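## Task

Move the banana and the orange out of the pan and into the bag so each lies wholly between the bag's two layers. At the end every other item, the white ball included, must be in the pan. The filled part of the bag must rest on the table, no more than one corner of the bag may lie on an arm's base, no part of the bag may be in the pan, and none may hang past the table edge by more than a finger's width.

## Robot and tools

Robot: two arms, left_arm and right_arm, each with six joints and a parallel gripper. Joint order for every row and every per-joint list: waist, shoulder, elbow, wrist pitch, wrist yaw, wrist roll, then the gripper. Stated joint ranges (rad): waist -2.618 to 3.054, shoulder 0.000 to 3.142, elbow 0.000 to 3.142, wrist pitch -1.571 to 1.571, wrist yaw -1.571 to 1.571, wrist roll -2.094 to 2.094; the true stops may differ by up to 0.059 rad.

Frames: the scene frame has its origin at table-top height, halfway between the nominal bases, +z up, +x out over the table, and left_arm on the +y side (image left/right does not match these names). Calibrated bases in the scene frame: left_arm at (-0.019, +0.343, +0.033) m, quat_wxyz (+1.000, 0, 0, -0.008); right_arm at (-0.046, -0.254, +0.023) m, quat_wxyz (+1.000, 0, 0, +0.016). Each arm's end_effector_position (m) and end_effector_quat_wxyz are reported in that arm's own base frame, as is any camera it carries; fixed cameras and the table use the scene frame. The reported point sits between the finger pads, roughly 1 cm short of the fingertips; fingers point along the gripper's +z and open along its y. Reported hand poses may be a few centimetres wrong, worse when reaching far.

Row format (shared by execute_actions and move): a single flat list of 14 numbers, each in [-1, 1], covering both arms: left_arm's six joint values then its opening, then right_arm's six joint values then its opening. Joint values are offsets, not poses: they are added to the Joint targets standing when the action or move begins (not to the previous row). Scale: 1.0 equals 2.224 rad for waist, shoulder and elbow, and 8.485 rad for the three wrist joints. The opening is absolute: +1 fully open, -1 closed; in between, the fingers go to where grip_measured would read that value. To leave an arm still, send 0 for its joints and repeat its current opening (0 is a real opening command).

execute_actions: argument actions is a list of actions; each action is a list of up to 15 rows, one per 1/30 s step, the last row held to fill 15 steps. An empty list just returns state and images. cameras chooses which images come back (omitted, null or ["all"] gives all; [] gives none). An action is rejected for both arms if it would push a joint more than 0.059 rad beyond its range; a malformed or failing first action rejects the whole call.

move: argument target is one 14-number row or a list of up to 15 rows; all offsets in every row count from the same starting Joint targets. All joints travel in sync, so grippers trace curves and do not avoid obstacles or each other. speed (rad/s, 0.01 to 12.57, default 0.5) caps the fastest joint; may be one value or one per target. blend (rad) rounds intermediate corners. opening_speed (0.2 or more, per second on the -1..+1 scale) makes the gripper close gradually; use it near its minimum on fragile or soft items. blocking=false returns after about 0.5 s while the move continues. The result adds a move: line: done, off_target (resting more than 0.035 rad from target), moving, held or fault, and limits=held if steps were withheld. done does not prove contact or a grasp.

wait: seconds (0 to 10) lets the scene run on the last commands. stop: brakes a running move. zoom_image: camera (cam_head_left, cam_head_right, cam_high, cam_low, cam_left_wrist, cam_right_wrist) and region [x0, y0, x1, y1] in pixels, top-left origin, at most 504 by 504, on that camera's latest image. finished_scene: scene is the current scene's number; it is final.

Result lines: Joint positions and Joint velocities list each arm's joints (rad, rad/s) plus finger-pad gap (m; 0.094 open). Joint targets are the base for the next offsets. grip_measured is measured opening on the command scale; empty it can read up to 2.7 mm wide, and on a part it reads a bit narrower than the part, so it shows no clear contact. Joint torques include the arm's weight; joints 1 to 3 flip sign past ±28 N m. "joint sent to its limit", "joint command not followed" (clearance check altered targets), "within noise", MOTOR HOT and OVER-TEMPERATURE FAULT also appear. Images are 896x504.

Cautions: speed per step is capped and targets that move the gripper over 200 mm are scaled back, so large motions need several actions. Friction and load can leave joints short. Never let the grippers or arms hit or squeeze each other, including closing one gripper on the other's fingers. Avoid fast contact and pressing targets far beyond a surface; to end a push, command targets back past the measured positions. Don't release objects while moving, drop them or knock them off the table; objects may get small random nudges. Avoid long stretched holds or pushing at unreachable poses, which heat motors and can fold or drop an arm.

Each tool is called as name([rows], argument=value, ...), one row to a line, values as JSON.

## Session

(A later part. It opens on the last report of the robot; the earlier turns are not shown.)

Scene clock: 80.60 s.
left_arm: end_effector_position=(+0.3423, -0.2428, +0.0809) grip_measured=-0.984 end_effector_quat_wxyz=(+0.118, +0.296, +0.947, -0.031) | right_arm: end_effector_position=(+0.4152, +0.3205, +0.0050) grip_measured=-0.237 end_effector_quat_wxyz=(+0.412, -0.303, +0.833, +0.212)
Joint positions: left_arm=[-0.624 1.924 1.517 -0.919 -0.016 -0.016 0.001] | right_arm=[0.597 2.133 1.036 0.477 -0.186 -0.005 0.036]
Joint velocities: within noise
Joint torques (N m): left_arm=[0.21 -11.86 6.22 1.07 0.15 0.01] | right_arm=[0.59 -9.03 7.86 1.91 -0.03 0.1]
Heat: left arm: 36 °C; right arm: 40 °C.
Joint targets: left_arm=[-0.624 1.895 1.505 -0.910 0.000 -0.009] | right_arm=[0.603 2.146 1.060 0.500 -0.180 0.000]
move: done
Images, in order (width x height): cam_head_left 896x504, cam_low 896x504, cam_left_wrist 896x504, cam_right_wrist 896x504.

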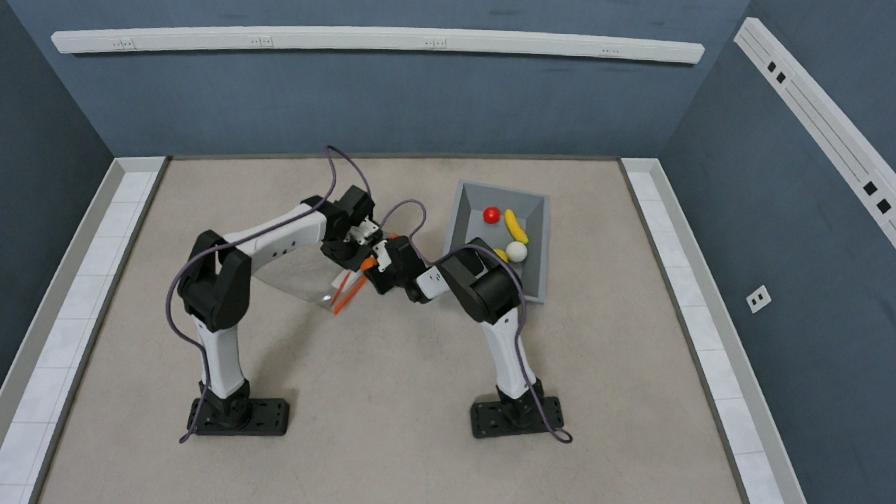

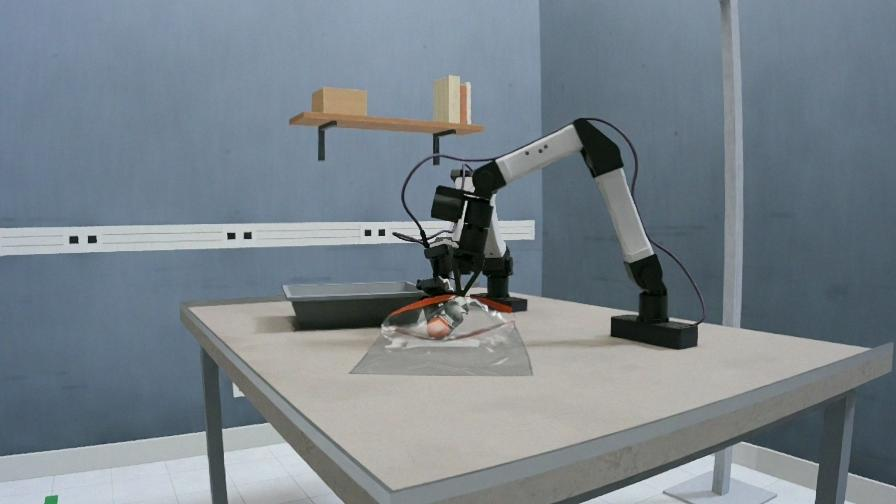

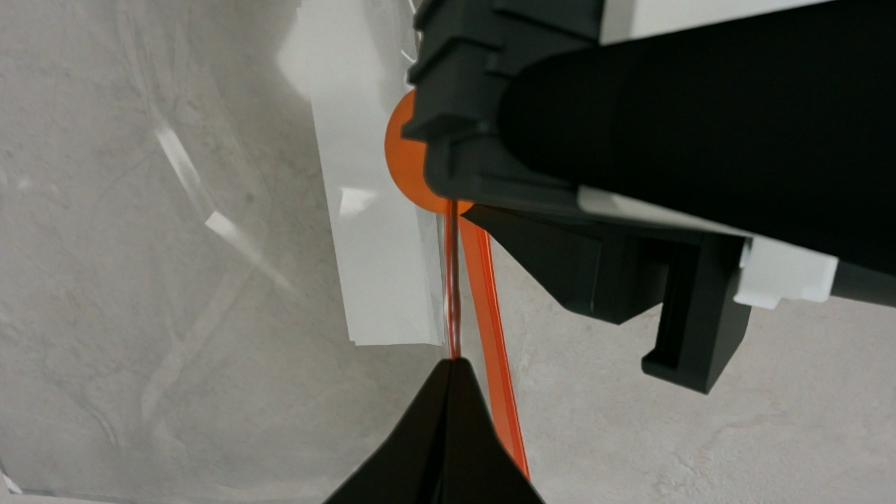

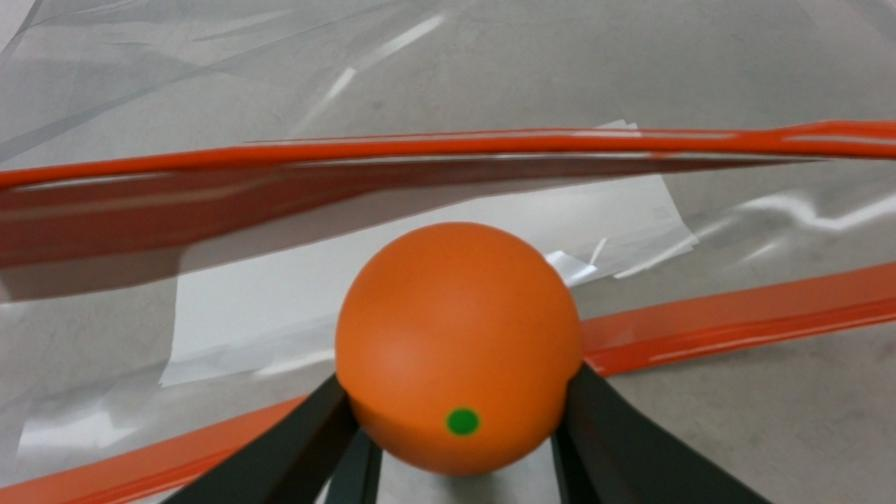

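move([
  [0,0,0,0,0,0,-1.0, 0,-0.0135,0.0,0,0,0,-0.3],
  [0,0,0,0,0,0,-1.0, 0.001,0.0175,0.0112,0.0106,0,0,-0.3],
], speed=0.2, cameras=["cam_left_wrist","cam_right_wrist","cam_low"])

zoom_image(camera="cam_low", region=[280, 220, 560, 380])

Scene clock: 82.03 s.
left_arm: end_effector_position=(+0.3423, -0.2428, +0.0809) grip_measured=-0.984 end_effector_quat_wxyz=(+0.118, +0.296, +0.947, -0.031) | right_arm: end_effector_position=(+0.4199, +0.3237, +0.0118) grip_measured=-0.237 end_effector_quat_wxyz=(+0.424, -0.302, +0.826, +0.215)
Joint positions: left_arm=[-0.624 1.924 1.517 -0.919 -0.016 -0.016 0.001] | right_arm=[0.597 2.134 1.045 0.497 -0.186 -0.005 0.036]
Joint velocities: within noise
Joint torques (N m): left_arm=[0.18 -11.93 6.23 1.07 0.15 0.03] | right_arm=[0.03 -10.26 5.52 1.82 -0.09 0.04]
Heat: left arm: 36 °C; right arm: 40 °C.
Joint targets: left_arm=[-0.624 1.895 1.505 -0.910 0.000 -0.009] | right_arm=[0.597 2.134 1.044 0.502 -0.186 -0.005]
move: held (right_arm; a check stopped the path); path passed 1 of 2 targets; limits=held; right_arm: the wrist pitch is farthest, 0.093 rad from its target
joint command not followed: on one or more control steps a check withheld the commanded joint targets of the right arm, and it was not sent them on those steps.
cause: the commanded joint targets, or the way to them, would bring a part of the robot too close to another arm (this arm's wrist (the part past the wrist pitch) and the left arm's wrist camera, along the way the arms are being sent, or toward where that arm still pushes).
Images, in order (width x height): cam_low 896x504, cam_left_wrist 896x504, cam_right_wrist 896x504.

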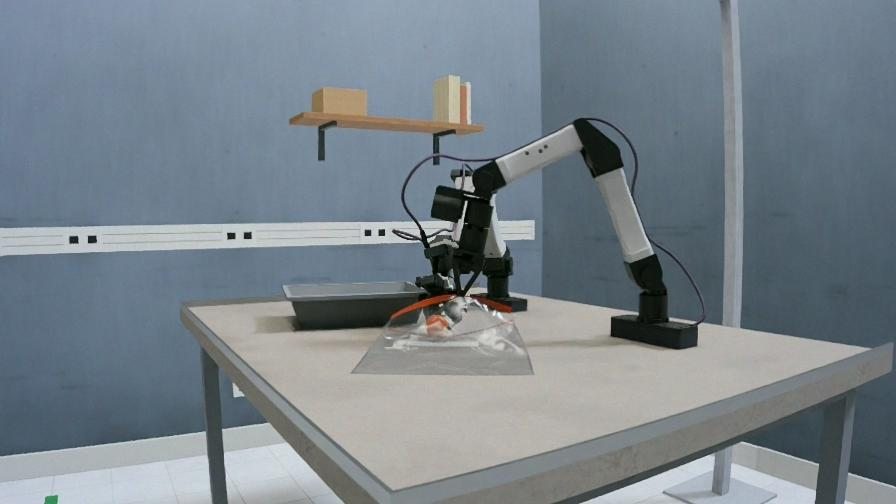

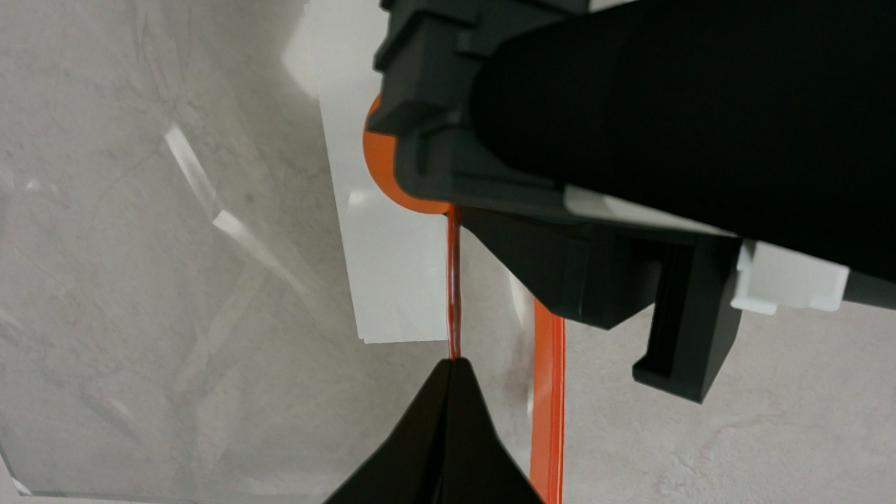

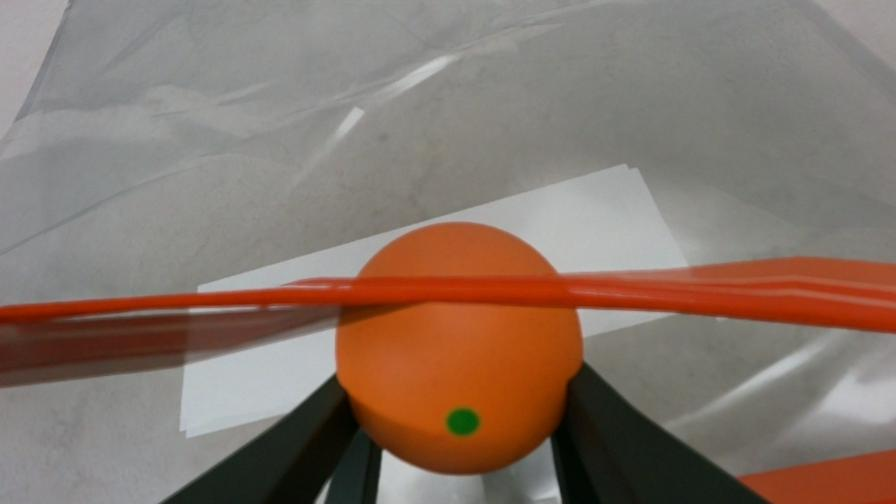

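Scaled by 1.800 from the camera's 896x504 image, which has a finer 1280x720 frame.

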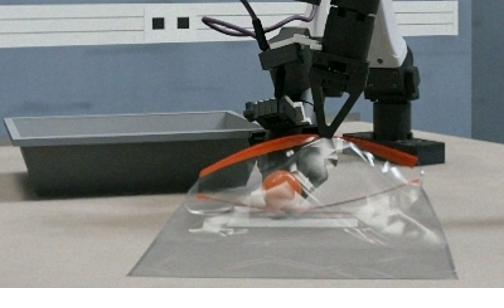

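move([
  [0,0,0,0,0,0,-1.0, 0,0.0085,0,0,0,0,-0.3],
  [0,0,0,0,0,0,-1.0, 0,0.0085,0,0,0,0,0.1],
], speed=0.2, opening_speed=0.3, cameras=["cam_left_wrist","cam_right_wrist","cam_low"])

zoom_image(camera="cam_low", region=[280, 220, 560, 380])

Scene clock: 84.70 s.
left_arm: end_effector_position=(+0.3423, -0.2428, +0.0809) grip_measured=-0.984 end_effector_quat_wxyz=(+0.118, +0.296, +0.947, -0.031) | right_arm: end_effector_position=(+0.4198, +0.3236, +0.0117) grip_measured=+0.099 end_effector_quat_wxyz=(+0.424, -0.302, +0.827, +0.215)
Joint positions: left_arm=[-0.624 1.924 1.517 -0.919 -0.016 -0.016 0.001] | right_arm=[0.597 2.134 1.045 0.496 -0.186 -0.005 0.052]
Joint velocities: within noise
Joint torques (N m): left_arm=[0.17 -11.88 6.23 1.07 0.14 0.03] | right_arm=[0.02 -8.59 5.5 1.82 -0.08 0.04]
Heat: left arm: 36 °C; right arm: 40 °C.
Joint targets: left_arm=[-0.624 1.895 1.505 -0.910 0.000 -0.009] | right_arm=[0.597 2.153 1.044 0.502 -0.186 -0.005]
move: done
Images, in order (width x height): cam_low 896x504, cam_left_wrist 896x504, cam_right_wrist 896x504.

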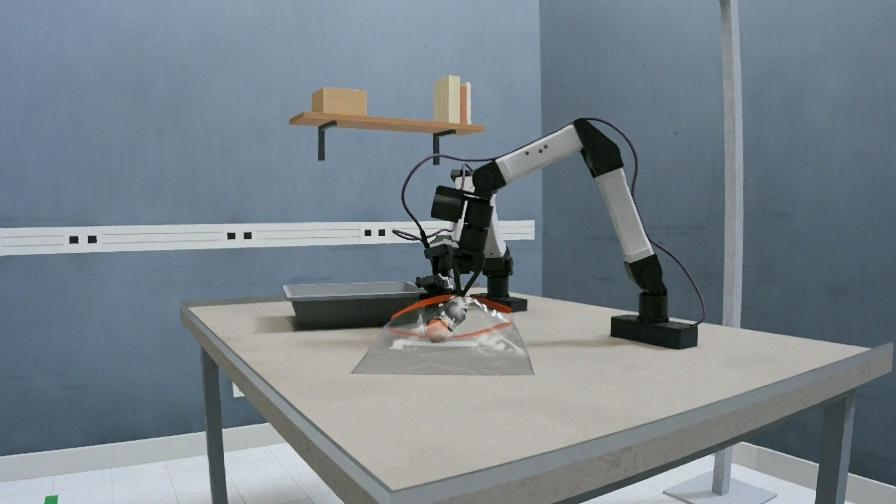

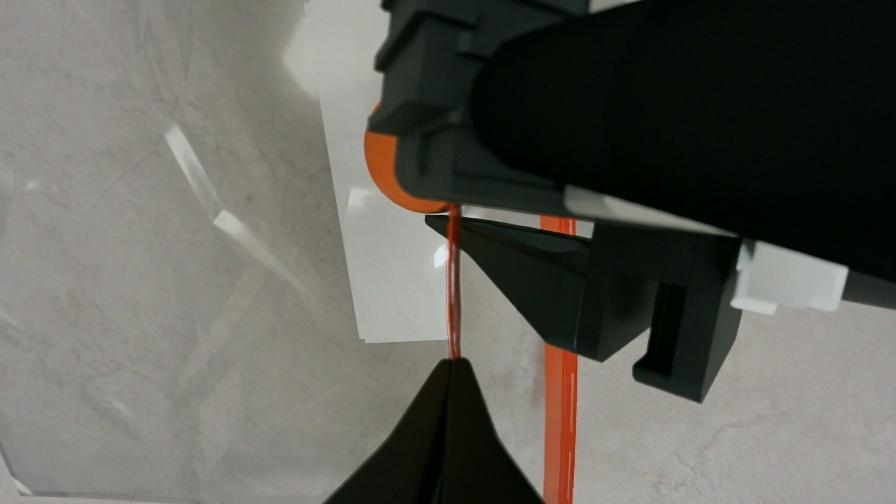

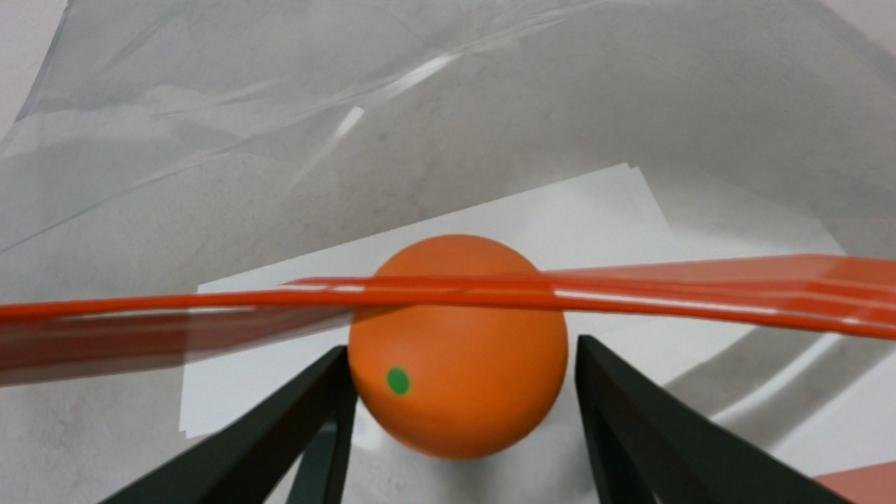

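Scaled by 1.800 from the camera's 896x504 image, which has a finer 1280x720 frame.

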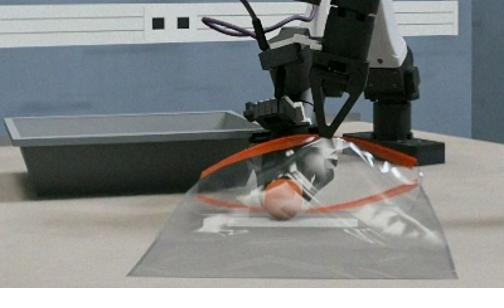

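move([
  [0,0,0,0,0,0,-1.0, 0,0,0,0,0,0,0.4],
  [0,0,0,0,0,0,-1.0, -0.0094,-0.062,-0.0418,-0.0139,0,0,0.4],
  [0,0,0,0,0,0,-1.0, -0.02,-0.11,-0.075,-0.0237,0,0,0.4],
], speed=[0.2,0.25,0.35], blend=[0,0.03,0], opening_speed=0.4, cameras=["cam_left_wrist","cam_right_wrist","cam_low"])

zoom_image(camera="cam_low", region=[280, 220, 560, 380])

Scene clock: 87.63 s.
left_arm: end_effector_position=(+0.3423, -0.2428, +0.0809) grip_measured=-0.984 end_effector_quat_wxyz=(+0.118, +0.296, +0.947, -0.031) | right_arm: end_effector_position=(+0.3760, +0.2721, +0.0048) grip_measured=+0.399 end_effector_quat_wxyz=(+0.351, -0.290, +0.870, +0.188)
Joint positions: left_arm=[-0.624 1.924 1.517 -0.919 -0.016 -0.016 0.001] | right_arm=[0.558 1.948 0.882 0.299 -0.186 -0.007 0.066]
Joint velocities: within noise
Joint torques (N m): left_arm=[0.24 -11.9 6.24 1.07 0.15 0.02] | right_arm=[-0.49 -12.22 5.09 1.58 -0.1 0.05]
Heat: left arm: 37 °C; right arm: 40 °C.
Joint targets: left_arm=[-0.624 1.895 1.505 -0.910 0.000 -0.009] | right_arm=[0.552 1.908 0.877 0.301 -0.186 -0.005]
move: off_target (right_arm); right_arm: the shoulder is farthest, 0.040 rad from its target
Images, in order (width x height): cam_low 896x504, cam_left_wrist 896x504, cam_right_wrist 896x504.

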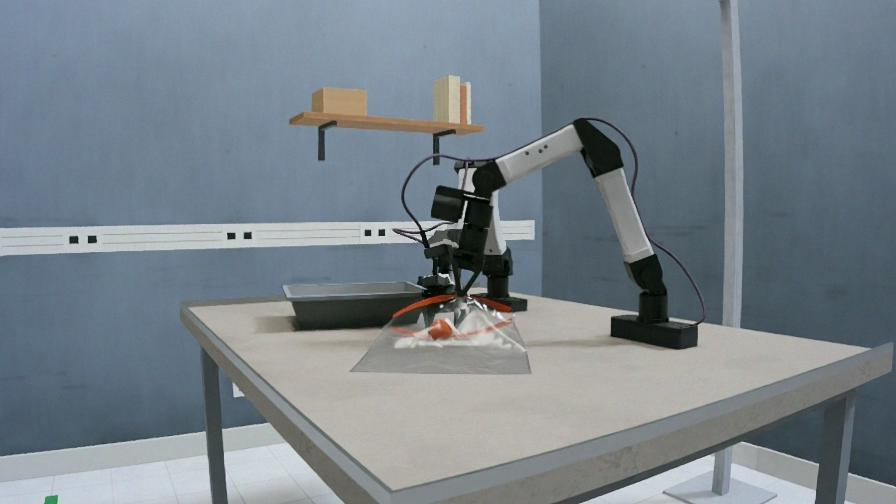

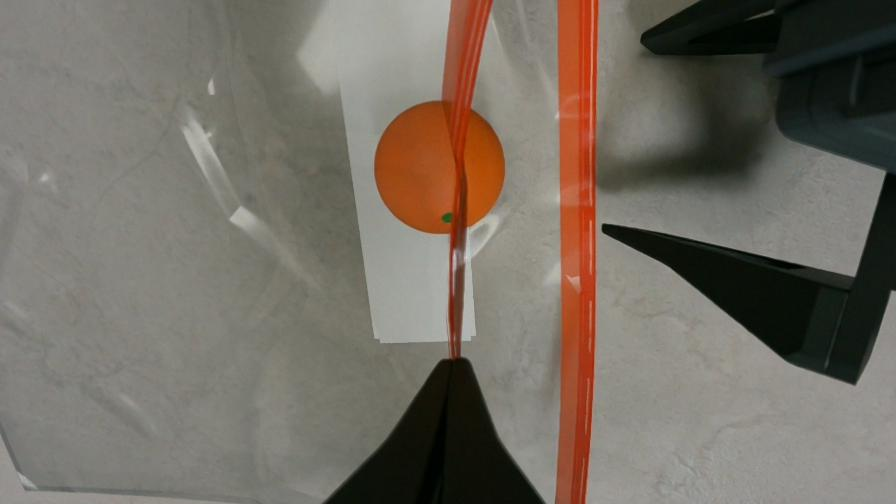

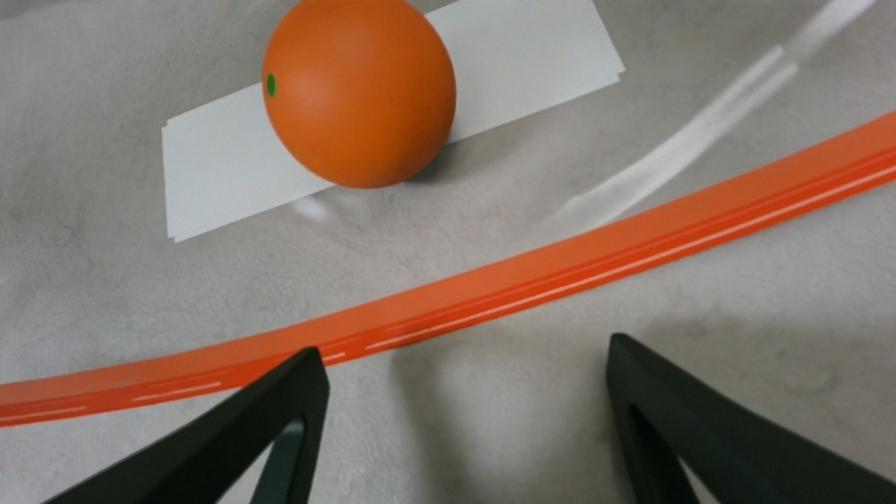

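Scaled by 1.800 from the camera's 896x504 image, which has a finer 1280x720 frame.

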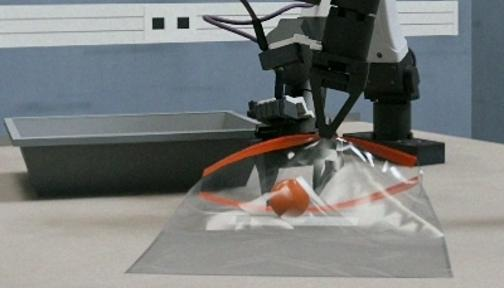

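move([
  [0,0,0,0,0,0,-1.0, 0,-0.1835,0.0701,-0.0679,0,0,0.4],
  [0,0,0,0,0,0,-1.0, -0.3246,-0.0827,0.3534,-0.1579,0.0219,0.0006,0.4],
], speed=[0.4,0.7], blend=[0.15,0], cameras=["cam_left_wrist","cam_right_wrist","cam_head_left"])

Scene clock: 92.30 s.
left_arm: end_effector_position=(+0.3423, -0.2428, +0.0809) grip_measured=-0.984 end_effector_quat_wxyz=(+0.118, +0.296, +0.947, -0.031) | right_arm: end_effector_position=(+0.4084, -0.0694, +0.1965) grip_measured=+0.399 end_effector_quat_wxyz=(+0.227, +0.079, +0.970, -0.016)
Joint positions: left_arm=[-0.624 1.924 1.517 -0.919 -0.016 -0.016 0.001] | right_arm=[-0.172 1.709 1.636 -1.038 -0.009 -0.006 0.066]
Joint velocities: within noise
Joint torques (N m): left_arm=[0.24 -11.85 6.2 1.07 0.15 0.01] | right_arm=[0.25 -6.63 9.42 1.12 0.05 0.11]
Heat: left arm: 37 °C; right arm: 40 °C.
Joint targets: left_arm=[-0.624 1.895 1.505 -0.910 0.000 -0.009] | right_arm=[-0.169 1.724 1.664 -1.039 0.000 0.000]
move: done
Images, in order (width x height): cam_head_left 896x504, cam_left_wrist 896x504, cam_right_wrist 896x504.

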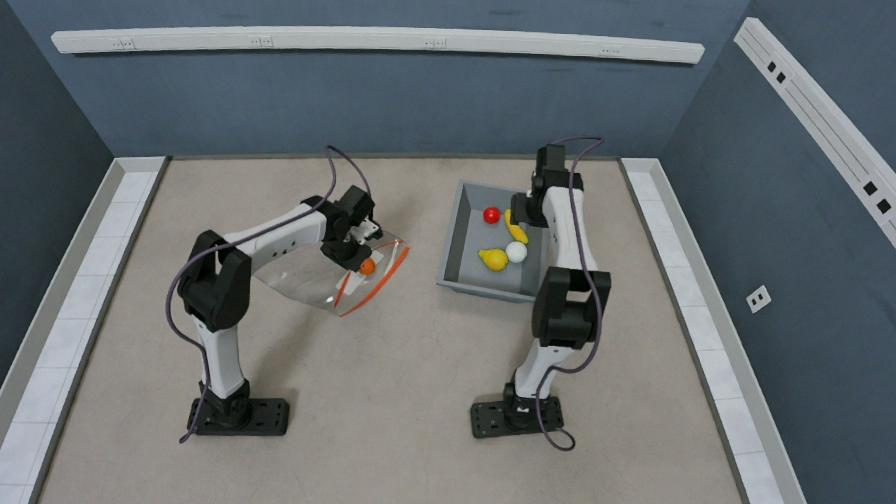

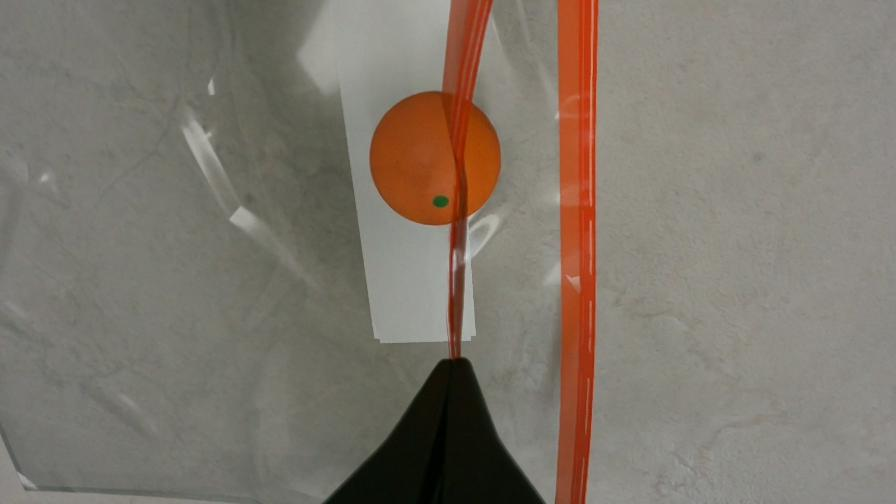

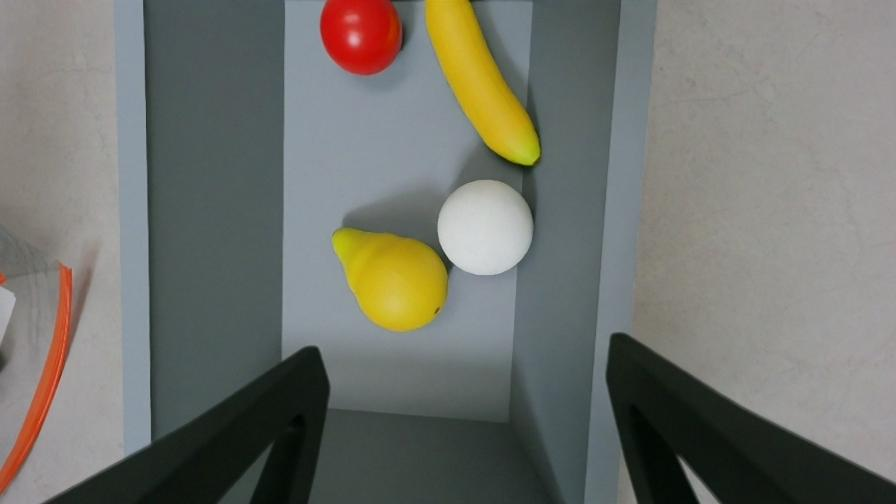

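move(target=[0,0,0,0,0,0,-1.0, -0.0949,0.1709,-0.1042,0.1062,-0.0636,-0.0574,0.2], speed=0.5, cameras=["cam_right_wrist","cam_head_left","cam_high"])

Scene clock: 96.83 s.
left_arm: end_effector_position=(+0.3423, -0.2428, +0.0809) grip_measured=-0.984 end_effector_quat_wxyz=(+0.118, +0.296, +0.947, -0.031) | right_arm: end_effector_position=(+0.5295, -0.1149, +0.0791) grip_measured=+0.201 end_effector_quat_wxyz=(+0.425, -0.143, +0.891, +0.073)
Joint positions: left_arm=[-0.624 1.924 1.517 -0.919 -0.016 -0.016 0.001] | right_arm=[-0.374 2.091 1.435 -0.157 -0.528 -0.479 0.056]
Joint velocities: within noise
Joint torques (N m): left_arm=[0.17 -11.85 6.23 1.08 0.14 0.02] | right_arm=[-0.59 -9.89 6.46 1.58 -0.32 -0.11]
Heat: left arm: 37 °C; right arm: 40 °C.
Joint targets: left_arm=[-0.624 1.895 1.505 -0.910 0.000 -0.009] | right_arm=[-0.381 2.104 1.432 -0.138 -0.540 -0.487]
move: done
Images, in order (width x height): cam_head_left 896x504, cam_high 896x504, cam_right_wrist 896x504.

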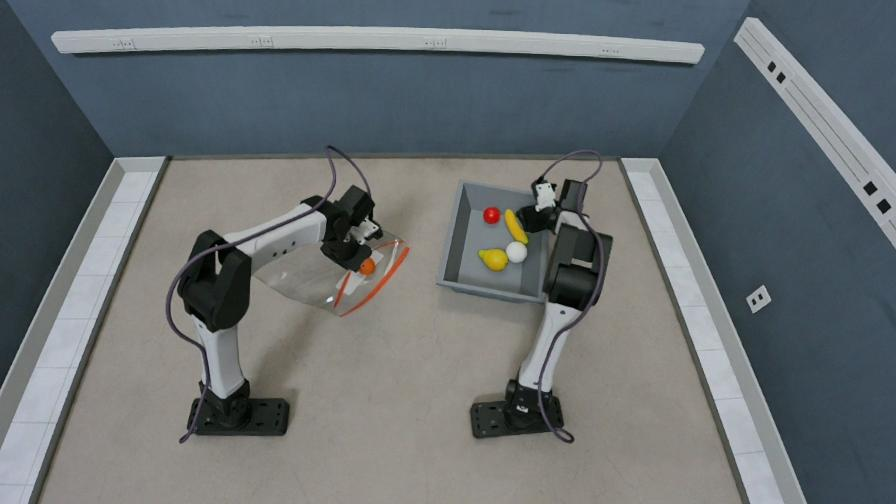

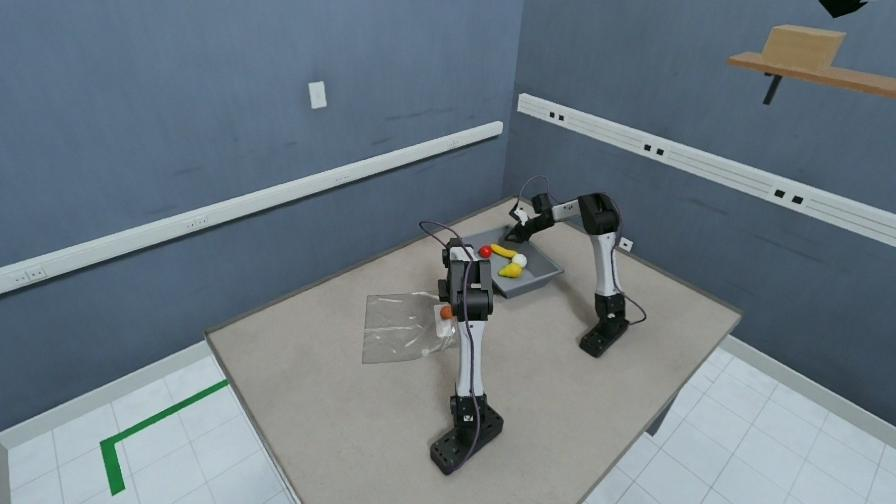

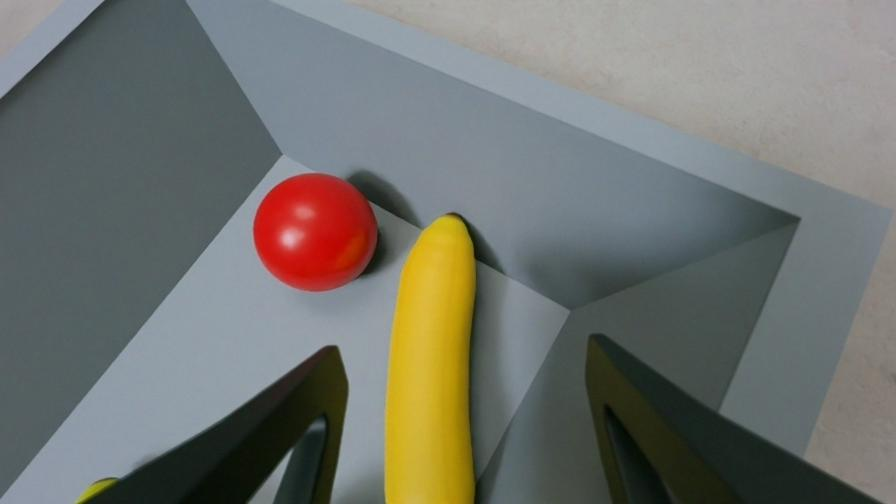

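move([
  [0,0,0,0,0,0,-1.0, 0.0139,0,0,0,0.0012,0.0008,0.2],
  [0,0,0,0,0,0,-1.0, 0.0139,0.0594,-0.058,0.0345,0.0012,0.0008,0.2],
], speed=0.2, cameras=["cam_right_wrist","cam_head_left"])

Scene clock: 99.67 s.
left_arm: end_effector_position=(+0.3423, -0.2428, +0.0809) grip_measured=-0.984 end_effector_quat_wxyz=(+0.118, +0.296, +0.947, -0.031) | right_arm: end_effector_position=(+0.5402, -0.0986, +0.0258) grip_measured=+0.201 end_effector_quat_wxyz=(+0.459, -0.173, +0.869, +0.067)
Joint positions: left_arm=[-0.624 1.924 1.517 -0.919 -0.016 -0.016 0.001] | right_arm=[-0.344 2.206 1.315 0.161 -0.547 -0.487 0.056]
Joint velocities: within noise
Joint torques (N m): left_arm=[0.2 -11.88 6.26 1.06 0.14 0.03] | right_arm=[-0.5 -8.7 5.04 1.52 -0.07 0.09]
Heat: left arm: 38 °C; right arm: 40 °C.
Joint targets: left_arm=[-0.624 1.895 1.505 -0.910 0.000 -0.009] | right_arm=[-0.350 2.236 1.303 0.155 -0.530 -0.480]
move: done
Images, in order (width x height): cam_head_left 896x504, cam_right_wrist 896x504.

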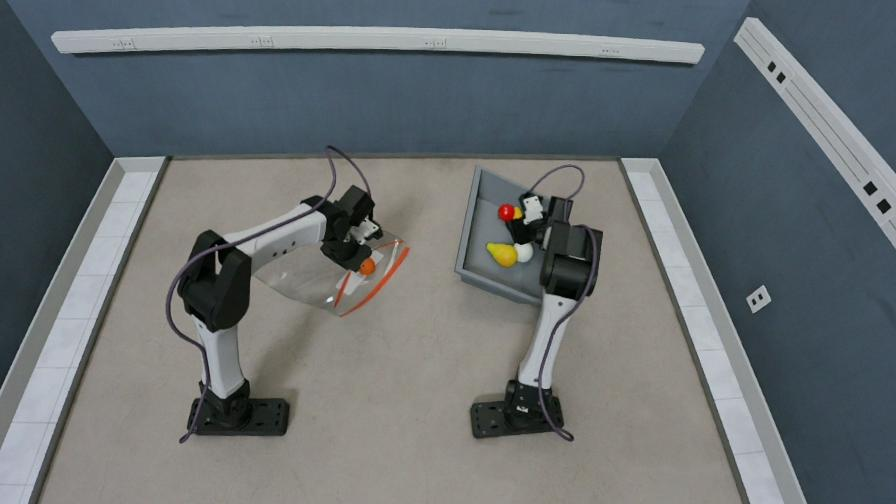

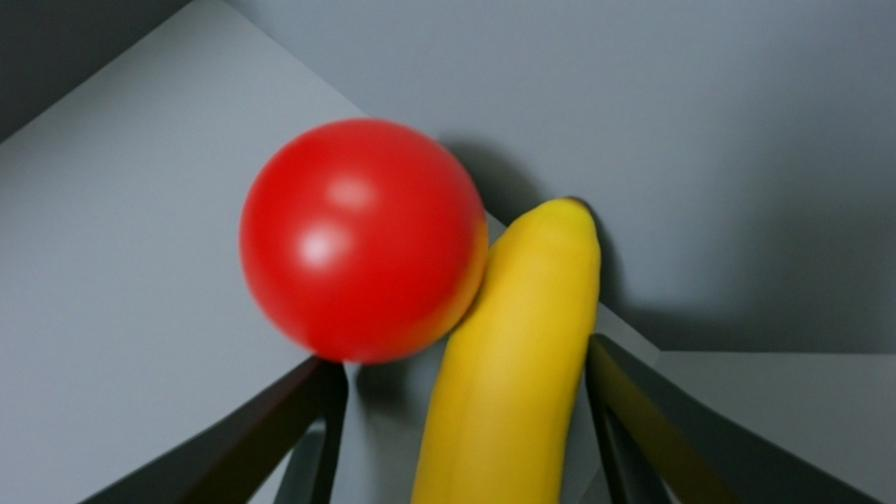

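execute_actions(actions=[], cameras=["cam_low","cam_high","cam_head_left"])

zoom_image(camera="cam_low", region=[200, 200, 500, 380])

zoom_image(camera="cam_high", region=[440, 180, 640, 320])

zoom_image(camera="cam_head_left", region=[400, 140, 640, 320])

Scene clock: 100.40 s.
left_arm: end_effector_position=(+0.3423, -0.2428, +0.0809) grip_measured=-0.984 end_effector_quat_wxyz=(+0.118, +0.296, +0.947, -0.031) | right_arm: end_effector_position=(+0.5403, -0.0986, +0.0258) grip_measured=+0.201 end_effector_quat_wxyz=(+0.459, -0.173, +0.869, +0.067)
Joint positions: left_arm=[-0.624 1.924 1.517 -0.919 -0.016 -0.016 0.001] | right_arm=[-0.344 2.206 1.315 0.162 -0.547 -0.487 0.056]
Joint velocities: within noise
Joint torques (N m): left_arm=[0.21 -11.89 6.24 1.06 0.15 0.02] | right_arm=[-0.5 -8.69 5.05 1.49 -0.07 0.11]
Heat: left arm: 38 °C; right arm: 40 °C.
Joint targets: left_arm=[-0.624 1.895 1.505 -0.910 0.000 -0.009] | right_arm=[-0.350 2.236 1.303 0.155 -0.529 -0.481]
Tool commands: left_gripper/opening=-1.0 right_gripper/opening=+0.2
Images, in order (width x height): cam_head_left 896x504, cam_high 896x504, cam_low 896x504.

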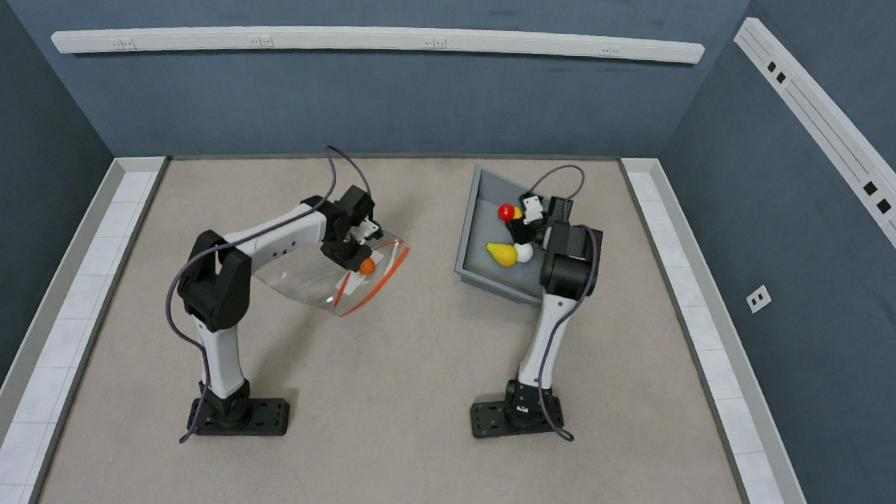

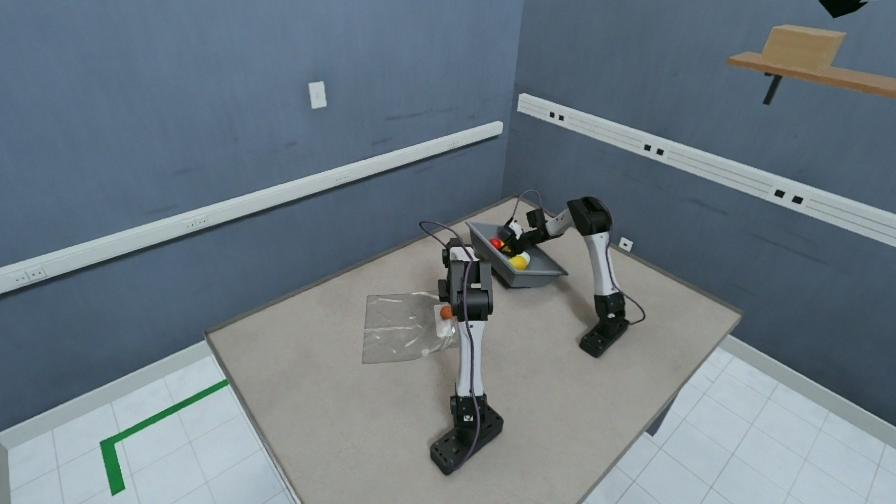

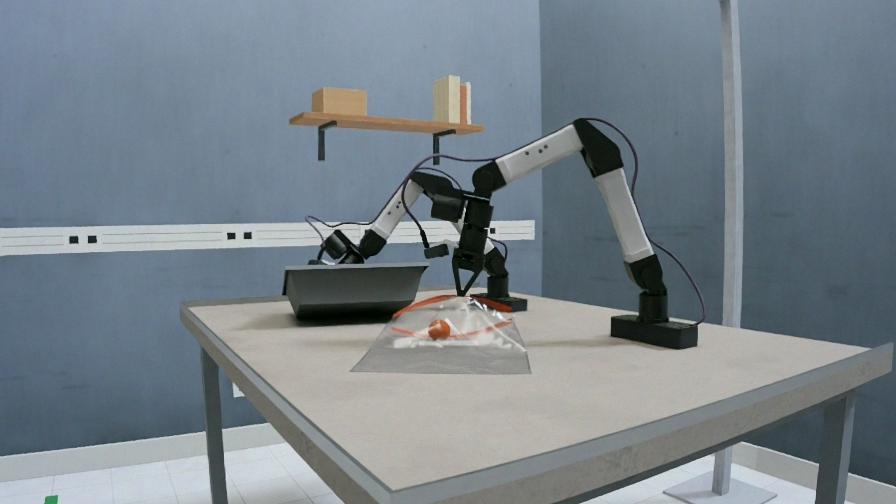

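Scaled by 1.680 from the camera's 896x504 image, which has a finer 1280x720 frame.

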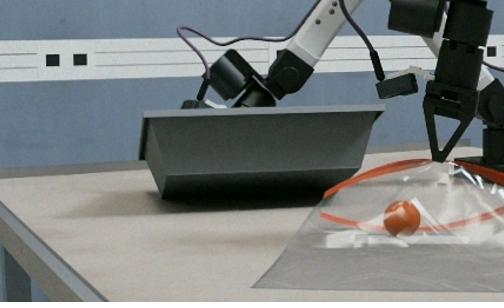

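Scaled by 2.520 from the camera's 896x504 image, which has a finer 1280x720 frame.

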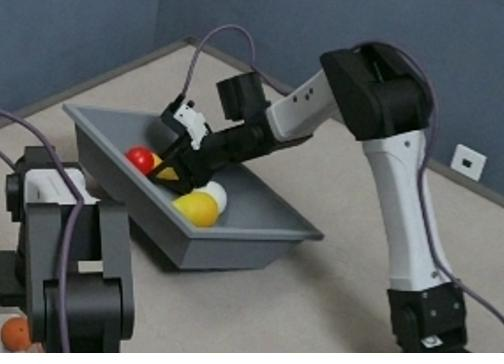

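Scaled by 2.100 from the camera's 896x504 image, which has a finer 1280x720 frame.

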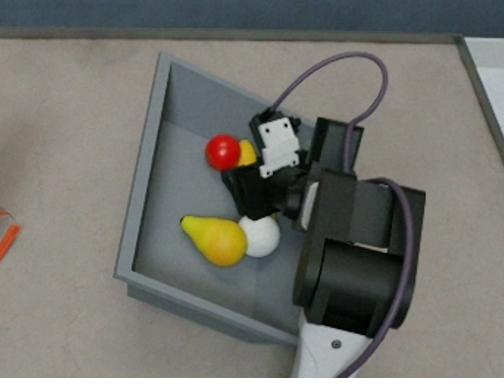

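move([
  [0,0,0,0,0,0,-1.0, 0,-0.03,0.029,-0.0172,0,0,0.2],
  [0,0,0,0,0,0,-1.0, 0,-0.1,0.065,-0.0345,0,0,0.2],
], speed=[0.08,0.2], blend=[0.02,0], cameras=["cam_right_wrist","cam_head_left","cam_low"])

Scene clock: 107.77 s.
left_arm: end_effector_position=(+0.3423, -0.2428, +0.0809) grip_measured=-0.984 end_effector_quat_wxyz=(+0.118, +0.296, +0.947, -0.031) | right_arm: end_effector_position=(+0.5333, -0.0979, +0.0952) grip_measured=+0.201 end_effector_quat_wxyz=(+0.441, -0.166, +0.879, +0.073)
Joint positions: left_arm=[-0.624 1.924 1.517 -0.919 -0.016 -0.016 0.001] | right_arm=[-0.344 2.057 1.424 -0.139 -0.537 -0.486 0.056]
Joint velocities: within noise
Joint torques (N m): left_arm=[0.24 -11.95 6.26 1.06 0.14 0.03] | right_arm=[-0.49 -14.68 9.1 1.53 -0.16 0.1]
Heat: left arm: 38 °C; right arm: 41 °C.
Joint targets: left_arm=[-0.624 1.895 1.505 -0.910 0.000 -0.009] | right_arm=[-0.350 2.014 1.447 -0.138 -0.529 -0.481]
move: off_target (right_arm); right_arm: the shoulder is farthest, 0.044 rad from its target
Images, in order (width x height): cam_head_left 896x504, cam_low 896x504, cam_right_wrist 896x504.

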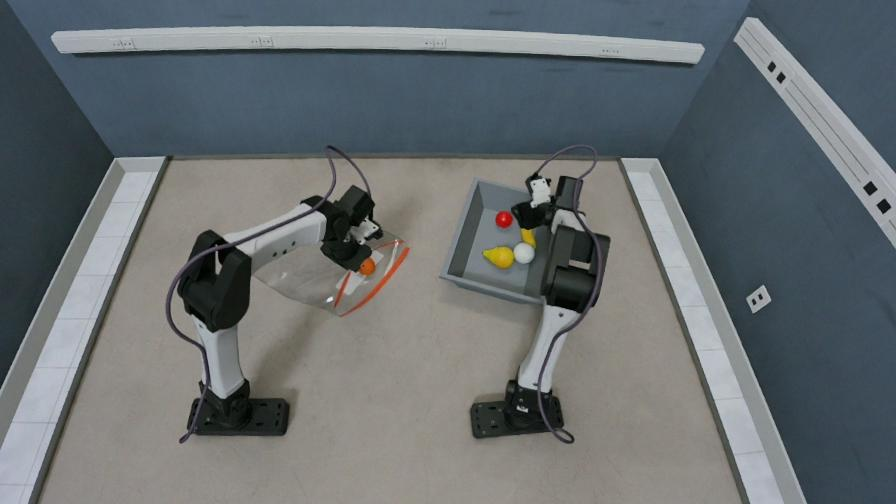

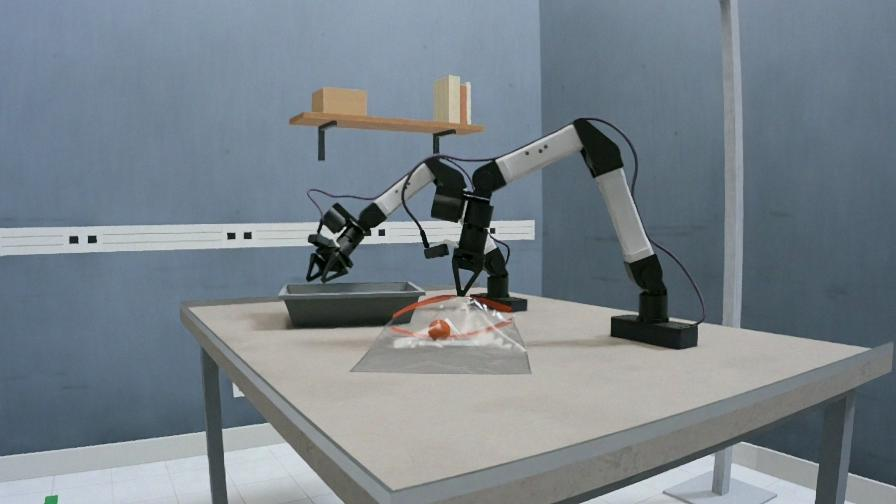

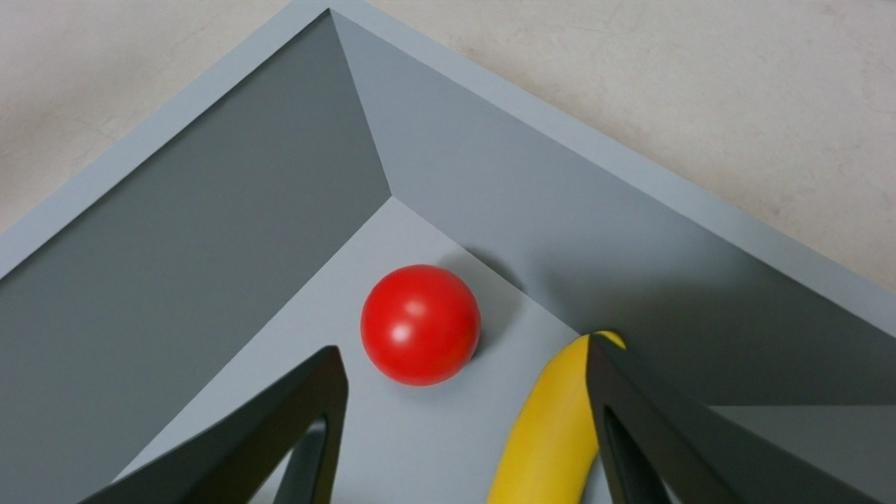

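move([
  [0,0,0,0,0,0,-1.0, 0.04,-0.17,0.11,-0.119,0.0623,0.0567,0.2],
], speed=0.6, cameras=["cam_right_wrist","cam_head_left"])

Scene clock: 110.53 s.
left_arm: end_effector_position=(+0.3423, -0.2428, +0.0809) grip_measured=-0.984 end_effector_quat_wxyz=(+0.118, +0.296, +0.947, -0.031) | right_arm: end_effector_position=(+0.3779, -0.1019, +0.2136) grip_measured=+0.201 end_effector_quat_wxyz=(+0.211, +0.126, +0.969, -0.024)
Joint positions: left_arm=[-0.624 1.924 1.517 -0.919 -0.016 -0.016 0.001] | right_arm=[-0.268 1.664 1.668 -1.146 -0.011 -0.008 0.056]
Joint velocities: within noise
Joint torques (N m): left_arm=[0.17 -11.9 6.24 1.06 0.14 0.01] | right_arm=[0.73 -9.83 8.99 1.05 0.11 0.08]
Heat: left arm: 38 °C; right arm: 42 °C.
Joint targets: left_arm=[-0.624 1.895 1.505 -0.910 0.000 -0.009] | right_arm=[-0.261 1.636 1.692 -1.147 -0.001 0.000]
move: done
Images, in order (width x height): cam_head_left 896x504, cam_right_wrist 896x504.

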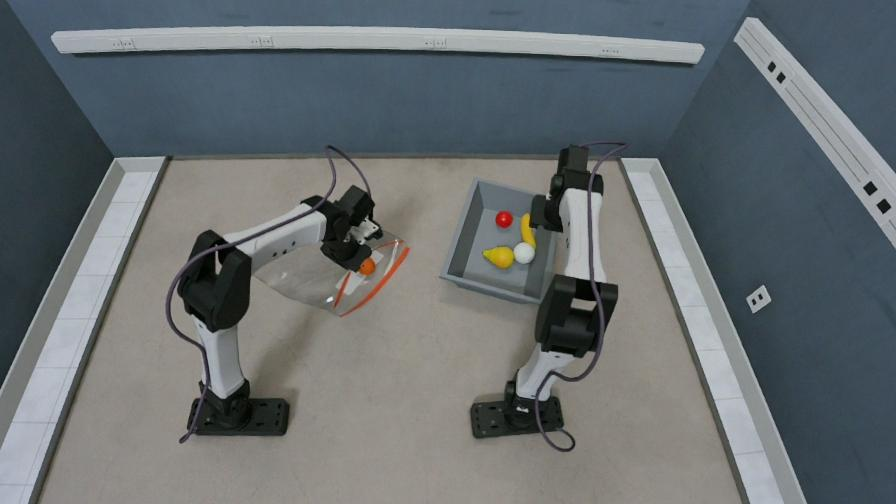

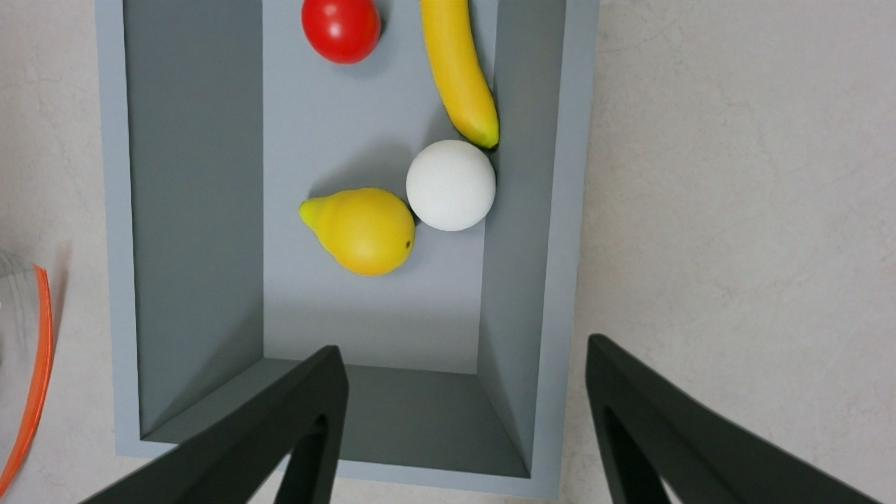

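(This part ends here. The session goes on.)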